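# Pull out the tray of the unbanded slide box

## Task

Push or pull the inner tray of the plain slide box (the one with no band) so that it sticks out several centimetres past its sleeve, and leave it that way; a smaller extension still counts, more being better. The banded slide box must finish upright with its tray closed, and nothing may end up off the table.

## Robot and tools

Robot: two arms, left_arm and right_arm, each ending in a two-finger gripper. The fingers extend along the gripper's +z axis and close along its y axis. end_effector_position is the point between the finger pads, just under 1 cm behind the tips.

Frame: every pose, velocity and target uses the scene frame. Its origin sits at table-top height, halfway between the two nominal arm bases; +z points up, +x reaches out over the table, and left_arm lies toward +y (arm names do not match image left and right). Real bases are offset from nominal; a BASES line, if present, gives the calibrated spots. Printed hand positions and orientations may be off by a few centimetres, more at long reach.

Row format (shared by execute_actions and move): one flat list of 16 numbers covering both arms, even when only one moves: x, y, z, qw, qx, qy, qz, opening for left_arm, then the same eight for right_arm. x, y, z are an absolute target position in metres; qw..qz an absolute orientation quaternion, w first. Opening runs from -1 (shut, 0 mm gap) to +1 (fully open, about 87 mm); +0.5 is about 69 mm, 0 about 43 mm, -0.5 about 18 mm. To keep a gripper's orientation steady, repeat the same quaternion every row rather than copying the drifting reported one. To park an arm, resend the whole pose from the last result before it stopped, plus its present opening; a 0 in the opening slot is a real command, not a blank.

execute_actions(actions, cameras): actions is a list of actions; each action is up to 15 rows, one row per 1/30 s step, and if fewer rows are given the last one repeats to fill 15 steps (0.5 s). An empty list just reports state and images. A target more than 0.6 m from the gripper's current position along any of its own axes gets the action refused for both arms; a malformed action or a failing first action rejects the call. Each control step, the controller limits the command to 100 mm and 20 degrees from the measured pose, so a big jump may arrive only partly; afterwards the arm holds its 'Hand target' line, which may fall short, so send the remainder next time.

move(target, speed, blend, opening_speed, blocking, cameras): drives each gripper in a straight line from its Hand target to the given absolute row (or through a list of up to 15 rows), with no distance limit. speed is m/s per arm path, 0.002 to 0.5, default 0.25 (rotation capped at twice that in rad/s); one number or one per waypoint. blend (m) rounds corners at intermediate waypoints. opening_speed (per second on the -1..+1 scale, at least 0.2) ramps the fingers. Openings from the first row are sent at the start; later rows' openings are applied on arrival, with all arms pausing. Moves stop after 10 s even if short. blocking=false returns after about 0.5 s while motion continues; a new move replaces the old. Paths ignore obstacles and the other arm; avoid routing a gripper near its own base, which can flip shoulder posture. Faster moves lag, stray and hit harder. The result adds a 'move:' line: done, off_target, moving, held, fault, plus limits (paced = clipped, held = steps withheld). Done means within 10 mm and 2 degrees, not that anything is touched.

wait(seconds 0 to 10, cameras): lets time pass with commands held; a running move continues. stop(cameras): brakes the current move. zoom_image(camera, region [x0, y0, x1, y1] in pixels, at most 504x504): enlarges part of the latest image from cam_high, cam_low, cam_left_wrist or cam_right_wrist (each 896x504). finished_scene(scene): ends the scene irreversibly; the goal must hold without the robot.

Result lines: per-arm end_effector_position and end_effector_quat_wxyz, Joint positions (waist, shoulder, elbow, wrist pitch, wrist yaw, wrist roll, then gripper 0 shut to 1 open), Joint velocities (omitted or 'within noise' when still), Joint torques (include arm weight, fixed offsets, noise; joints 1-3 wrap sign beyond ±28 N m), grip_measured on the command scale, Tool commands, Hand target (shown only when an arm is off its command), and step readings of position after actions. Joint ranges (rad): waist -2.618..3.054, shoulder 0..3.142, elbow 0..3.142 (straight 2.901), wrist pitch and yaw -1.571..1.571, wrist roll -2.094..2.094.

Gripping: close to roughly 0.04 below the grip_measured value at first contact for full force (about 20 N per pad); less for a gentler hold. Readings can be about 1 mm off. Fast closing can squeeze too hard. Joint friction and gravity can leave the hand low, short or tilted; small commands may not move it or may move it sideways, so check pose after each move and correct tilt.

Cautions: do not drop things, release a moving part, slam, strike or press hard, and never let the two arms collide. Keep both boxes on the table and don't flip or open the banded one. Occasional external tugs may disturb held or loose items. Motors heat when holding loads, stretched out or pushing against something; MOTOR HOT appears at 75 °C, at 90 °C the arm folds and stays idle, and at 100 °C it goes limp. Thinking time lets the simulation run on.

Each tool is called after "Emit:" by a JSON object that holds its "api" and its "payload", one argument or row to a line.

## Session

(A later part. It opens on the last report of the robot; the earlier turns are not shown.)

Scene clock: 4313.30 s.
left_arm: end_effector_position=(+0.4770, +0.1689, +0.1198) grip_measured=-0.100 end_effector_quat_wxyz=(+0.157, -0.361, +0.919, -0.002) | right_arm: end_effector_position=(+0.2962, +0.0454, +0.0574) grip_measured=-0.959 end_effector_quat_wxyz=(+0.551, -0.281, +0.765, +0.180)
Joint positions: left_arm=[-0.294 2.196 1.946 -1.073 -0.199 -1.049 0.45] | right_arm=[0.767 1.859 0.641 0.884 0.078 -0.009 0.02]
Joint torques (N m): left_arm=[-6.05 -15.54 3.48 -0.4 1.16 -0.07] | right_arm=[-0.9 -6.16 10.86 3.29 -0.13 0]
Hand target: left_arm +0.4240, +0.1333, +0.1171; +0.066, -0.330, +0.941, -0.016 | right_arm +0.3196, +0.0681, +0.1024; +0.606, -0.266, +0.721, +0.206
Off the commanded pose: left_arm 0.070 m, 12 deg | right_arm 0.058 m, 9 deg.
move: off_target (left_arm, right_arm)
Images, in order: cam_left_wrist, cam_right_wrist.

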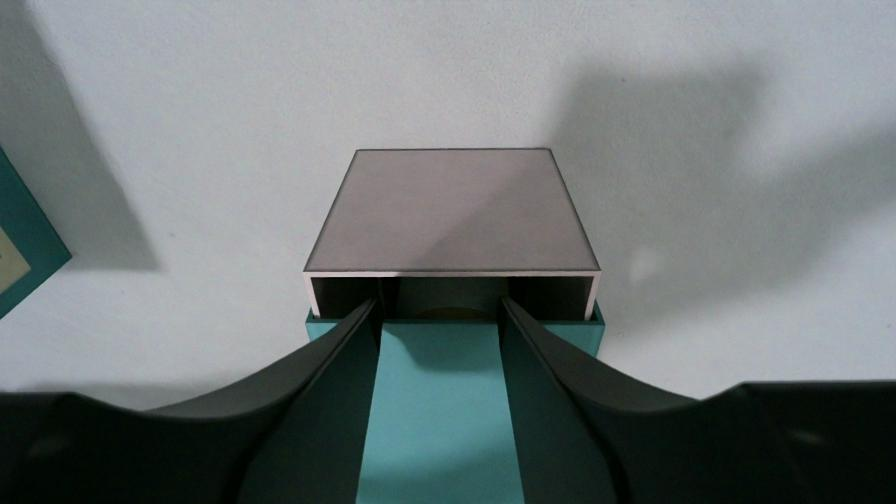

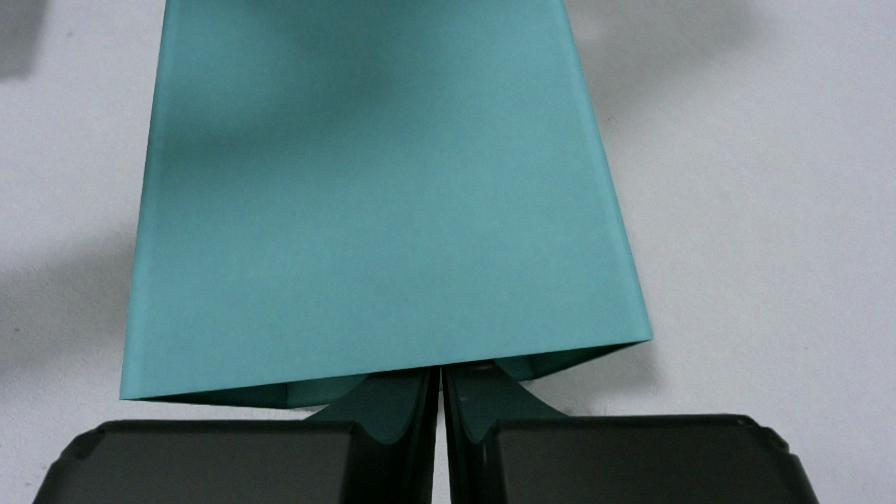

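Emit:
{"api": "move", "payload": {
  "target": [0.42,0.129,0.10,0.0629,-0.3267,0.9427,-0.0198,-0.1,0.345,0.09,0.115,0.654,-0.255,0.672,0.225,-1],
  "speed": 0.04,
  "cameras": ["cam_left_wrist","cam_right_wrist","cam_high"]
}}

Scene clock: 4324.27 s.
left_arm: end_effector_position=(+0.4879, +0.1748, +0.1208) grip_measured=-0.100 end_effector_quat_wxyz=(+0.192, -0.365, +0.911, +0.001) | right_arm: end_effector_position=(+0.3131, +0.0543, +0.0573) grip_measured=-0.959 end_effector_quat_wxyz=(+0.586, -0.275, +0.740, +0.185)
Joint positions: left_arm=[-0.294 2.177 1.908 -1.003 -0.25 -1.049 0.45] | right_arm=[0.758 1.962 0.666 1.047 0.078 -0.03 0.02]
Joint torques (N m): left_arm=[-5.9 -13.56 2.65 -0.53 1.53 -0.18] | right_arm=[-0.77 -6.98 11.58 3.74 -0.31 0.01]
Hand target: left_arm +0.4247, +0.1347, +0.1051; +0.070, -0.333, +0.940, -0.015 | right_arm +0.3366, +0.0821, +0.1180; +0.654, -0.257, +0.675, +0.223
Off the commanded pose: left_arm 0.085 m, 16 deg | right_arm 0.075 m, 12 deg.
move: off_target (left_arm, right_arm)
Images, in order: cam_high, cam_left_wrist, cam_right_wrist.

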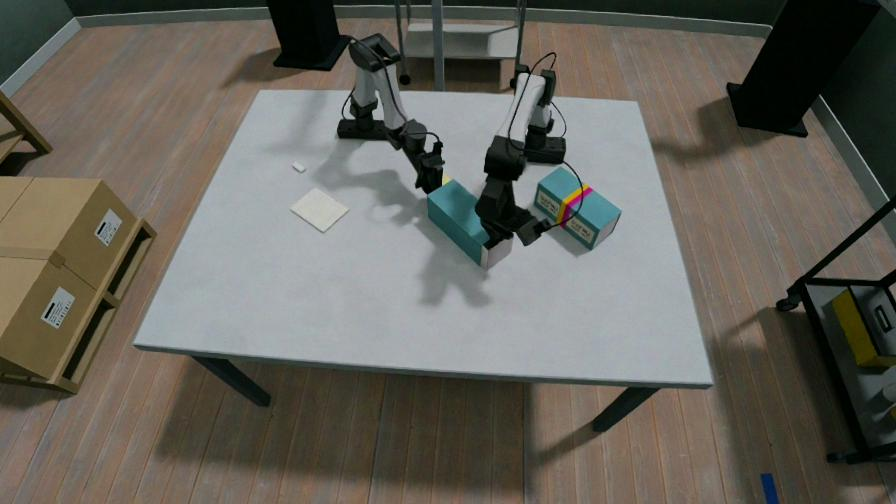

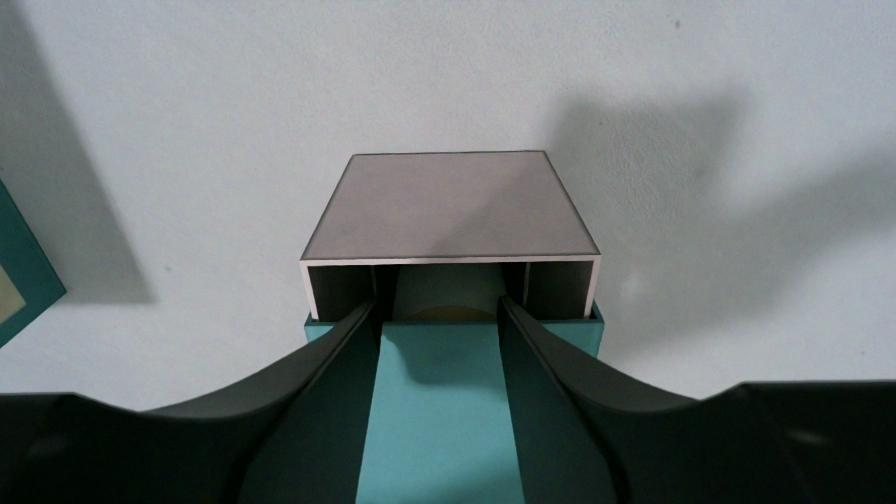

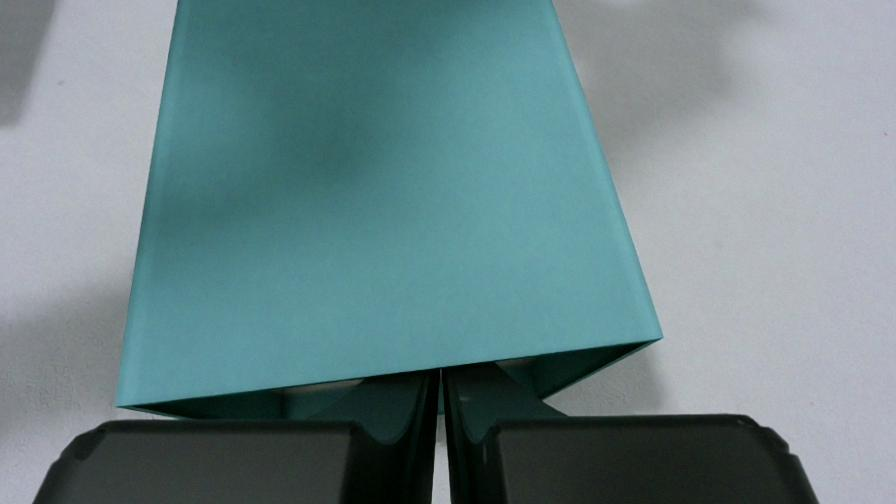

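Emit:
{"api": "move", "payload": {
  "target": [0.415,0.13,0.09,0.0629,-0.3267,0.9427,-0.0198,-0.1,0.365,0.105,0.115,0.6758,-0.255,0.65,0.225,-1],
  "speed": 0.04,
  "cameras": ["cam_left_wrist","cam_right_wrist","cam_high"]
}}

Scene clock: 4330.63 s.
left_arm: end_effector_position=(+0.4975, +0.1837, +0.1226) grip_measured=-0.100 end_effector_quat_wxyz=(+0.228, -0.372, +0.900, +0.006) | right_arm: end_effector_position=(+0.3315, +0.0647, +0.0501) grip_measured=-0.959 end_effector_quat_wxyz=(+0.602, -0.277, +0.727, +0.180)
Joint positions: left_arm=[-0.291 2.149 1.855 -0.926 -0.305 -1.053 0.45] | right_arm=[0.751 2.066 0.736 1.118 0.078 -0.057 0.02]
Joint torques (N m): left_arm=[-6.28 -12.79 2.24 -0.68 1.88 -0.17] | right_arm=[-0.5 -7.97 12.36 3.82 -0.36 0.05]
Heat: left arm: 52 °C; right arm: 50 °C.
Hand target: left_arm +0.4239, +0.1391, +0.0994; +0.079, -0.338, +0.938, -0.013 | right_arm +0.3547, +0.0956, +0.1185; +0.676, -0.257, +0.653, +0.223
Off the commanded pose: left_arm 0.104 m, 20 deg; position and orientation clipped | right_arm 0.083 m, 13 deg.
move: off_target (left_arm, right_arm); limits=paced
Images, in order: cam_high, cam_left_wrist, cam_right_wrist.

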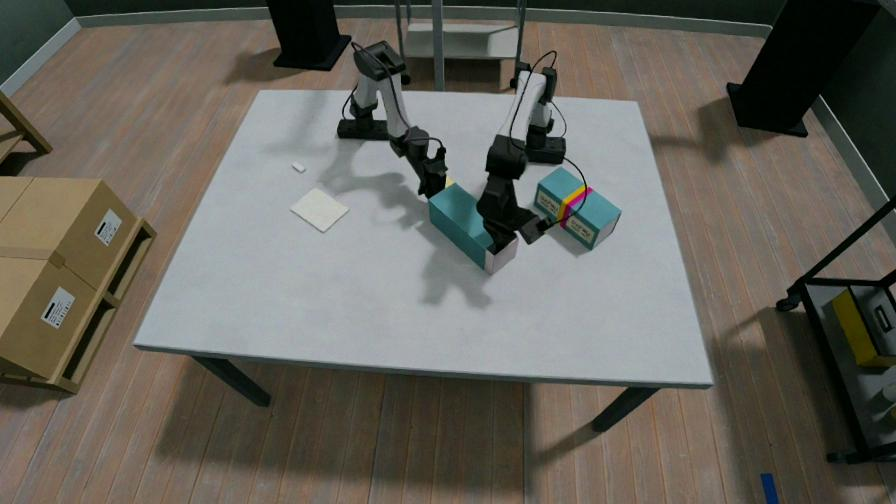

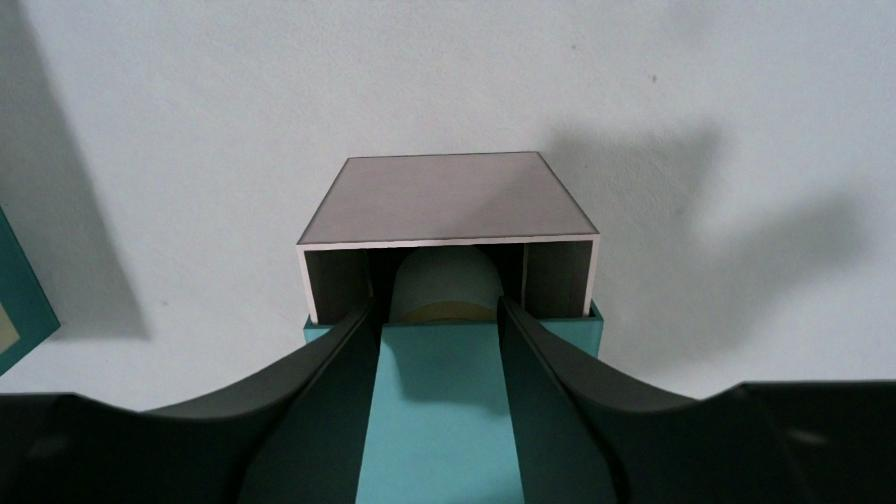

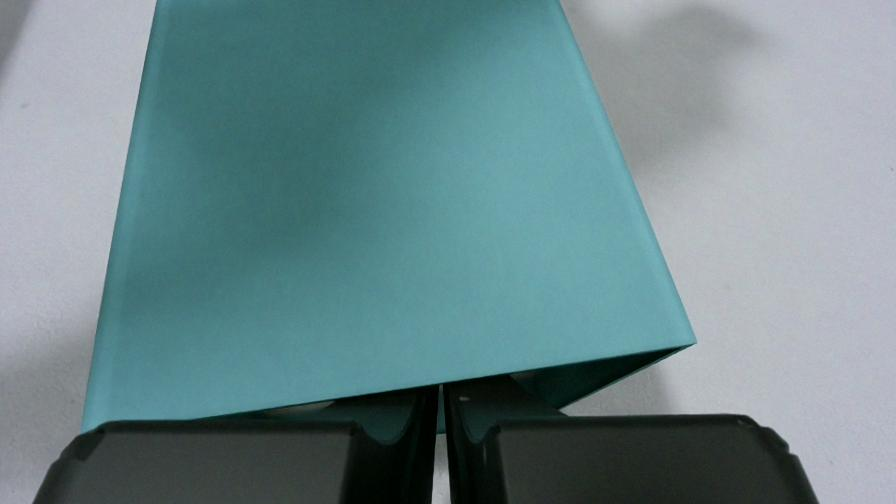

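Emit:
{"api": "move", "payload": {
  "target": [
    [0.50,0.187,0.125,0.16,-0.36,0.92,0.0,-0.1,0.325,0.06,0.07,0.6067,-0.2654,0.7211,0.2069,-1],
    [0.50,0.187,0.2,0.16,-0.36,0.92,0.0,-0.1,0.26,0.01,0.08,0.6067,-0.2654,0.7211,0.2069,-1]
  ],
  "speed": 0.06,
  "cameras": ["cam_left_wrist","cam_high"]
}}

Emit:
{"api": "zoom_image", "payload": {
  "camera": "cam_high",
  "region": [400, 150, 640, 290]
}}

Scene clock: 4351.27 s.
left_arm: end_effector_position=(+0.5084, +0.1792, +0.2114) grip_measured=-0.100 end_effector_quat_wxyz=(+0.185, -0.360, +0.914, -0.026) | right_arm: end_effector_position=(+0.2621, +0.0093, +0.0708) grip_measured=-0.959 end_effector_quat_wxyz=(+0.597, -0.271, +0.728, +0.201)
Joint positions: left_arm=[-0.25 2.381 2.624 -1.483 -0.181 -1.001 0.45] | right_arm=[0.749 1.761 0.371 1.181 0.052 -0.02 0.02]
Joint torques (N m): left_arm=[0.61 -11.12 8.9 0.2 -0.17 0.08] | right_arm=[-0.2 -7.27 2.55 2.58 0.02 0.12]
Hand target: left_arm +0.4999, +0.1868, +0.2004; +0.161, -0.359, +0.919, -0.002 | right_arm +0.2602, +0.0100, +0.0799; +0.606, -0.265, +0.721, +0.207
Off the commanded pose: left_arm 0.016 m, 4 deg | right_arm 0.009 m, 2 deg.
move: off_target (left_arm)
Images, in order: cam_high, cam_left_wrist.

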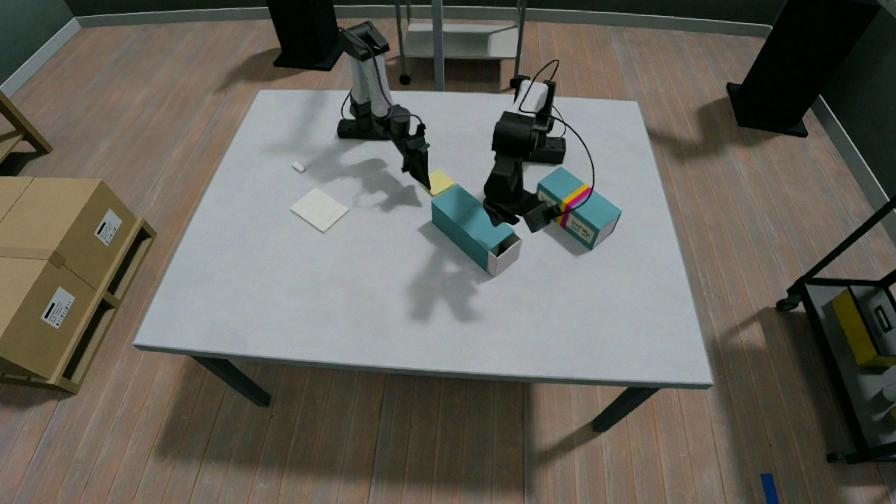

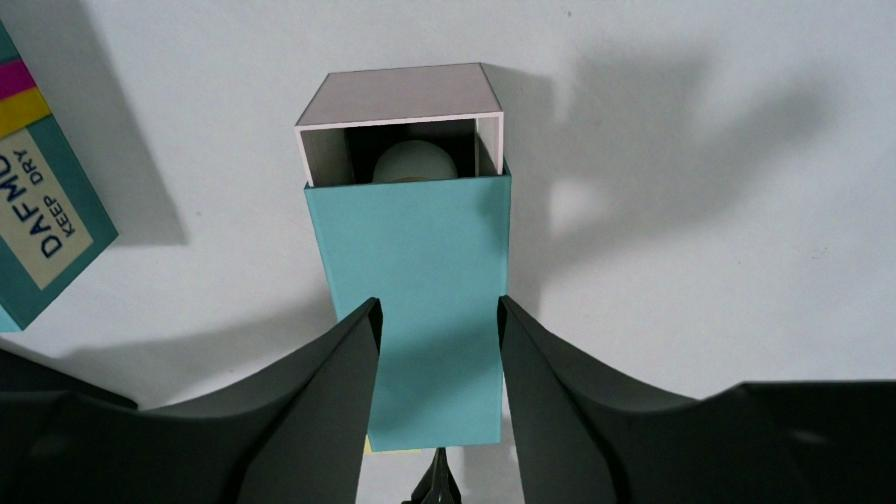

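Scaled by 2.100 from the camera's 896x504 image, which has a finer 1280x720 frame.

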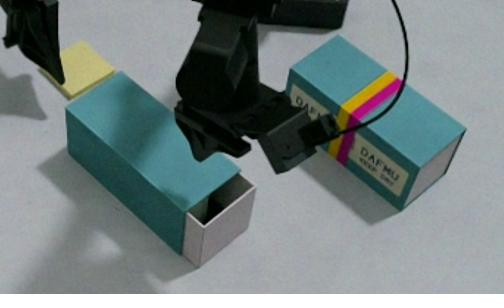

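Emit:
{"api": "finished_scene", "payload": {
  "scene": 1
}}

The scene is finished: the task was done.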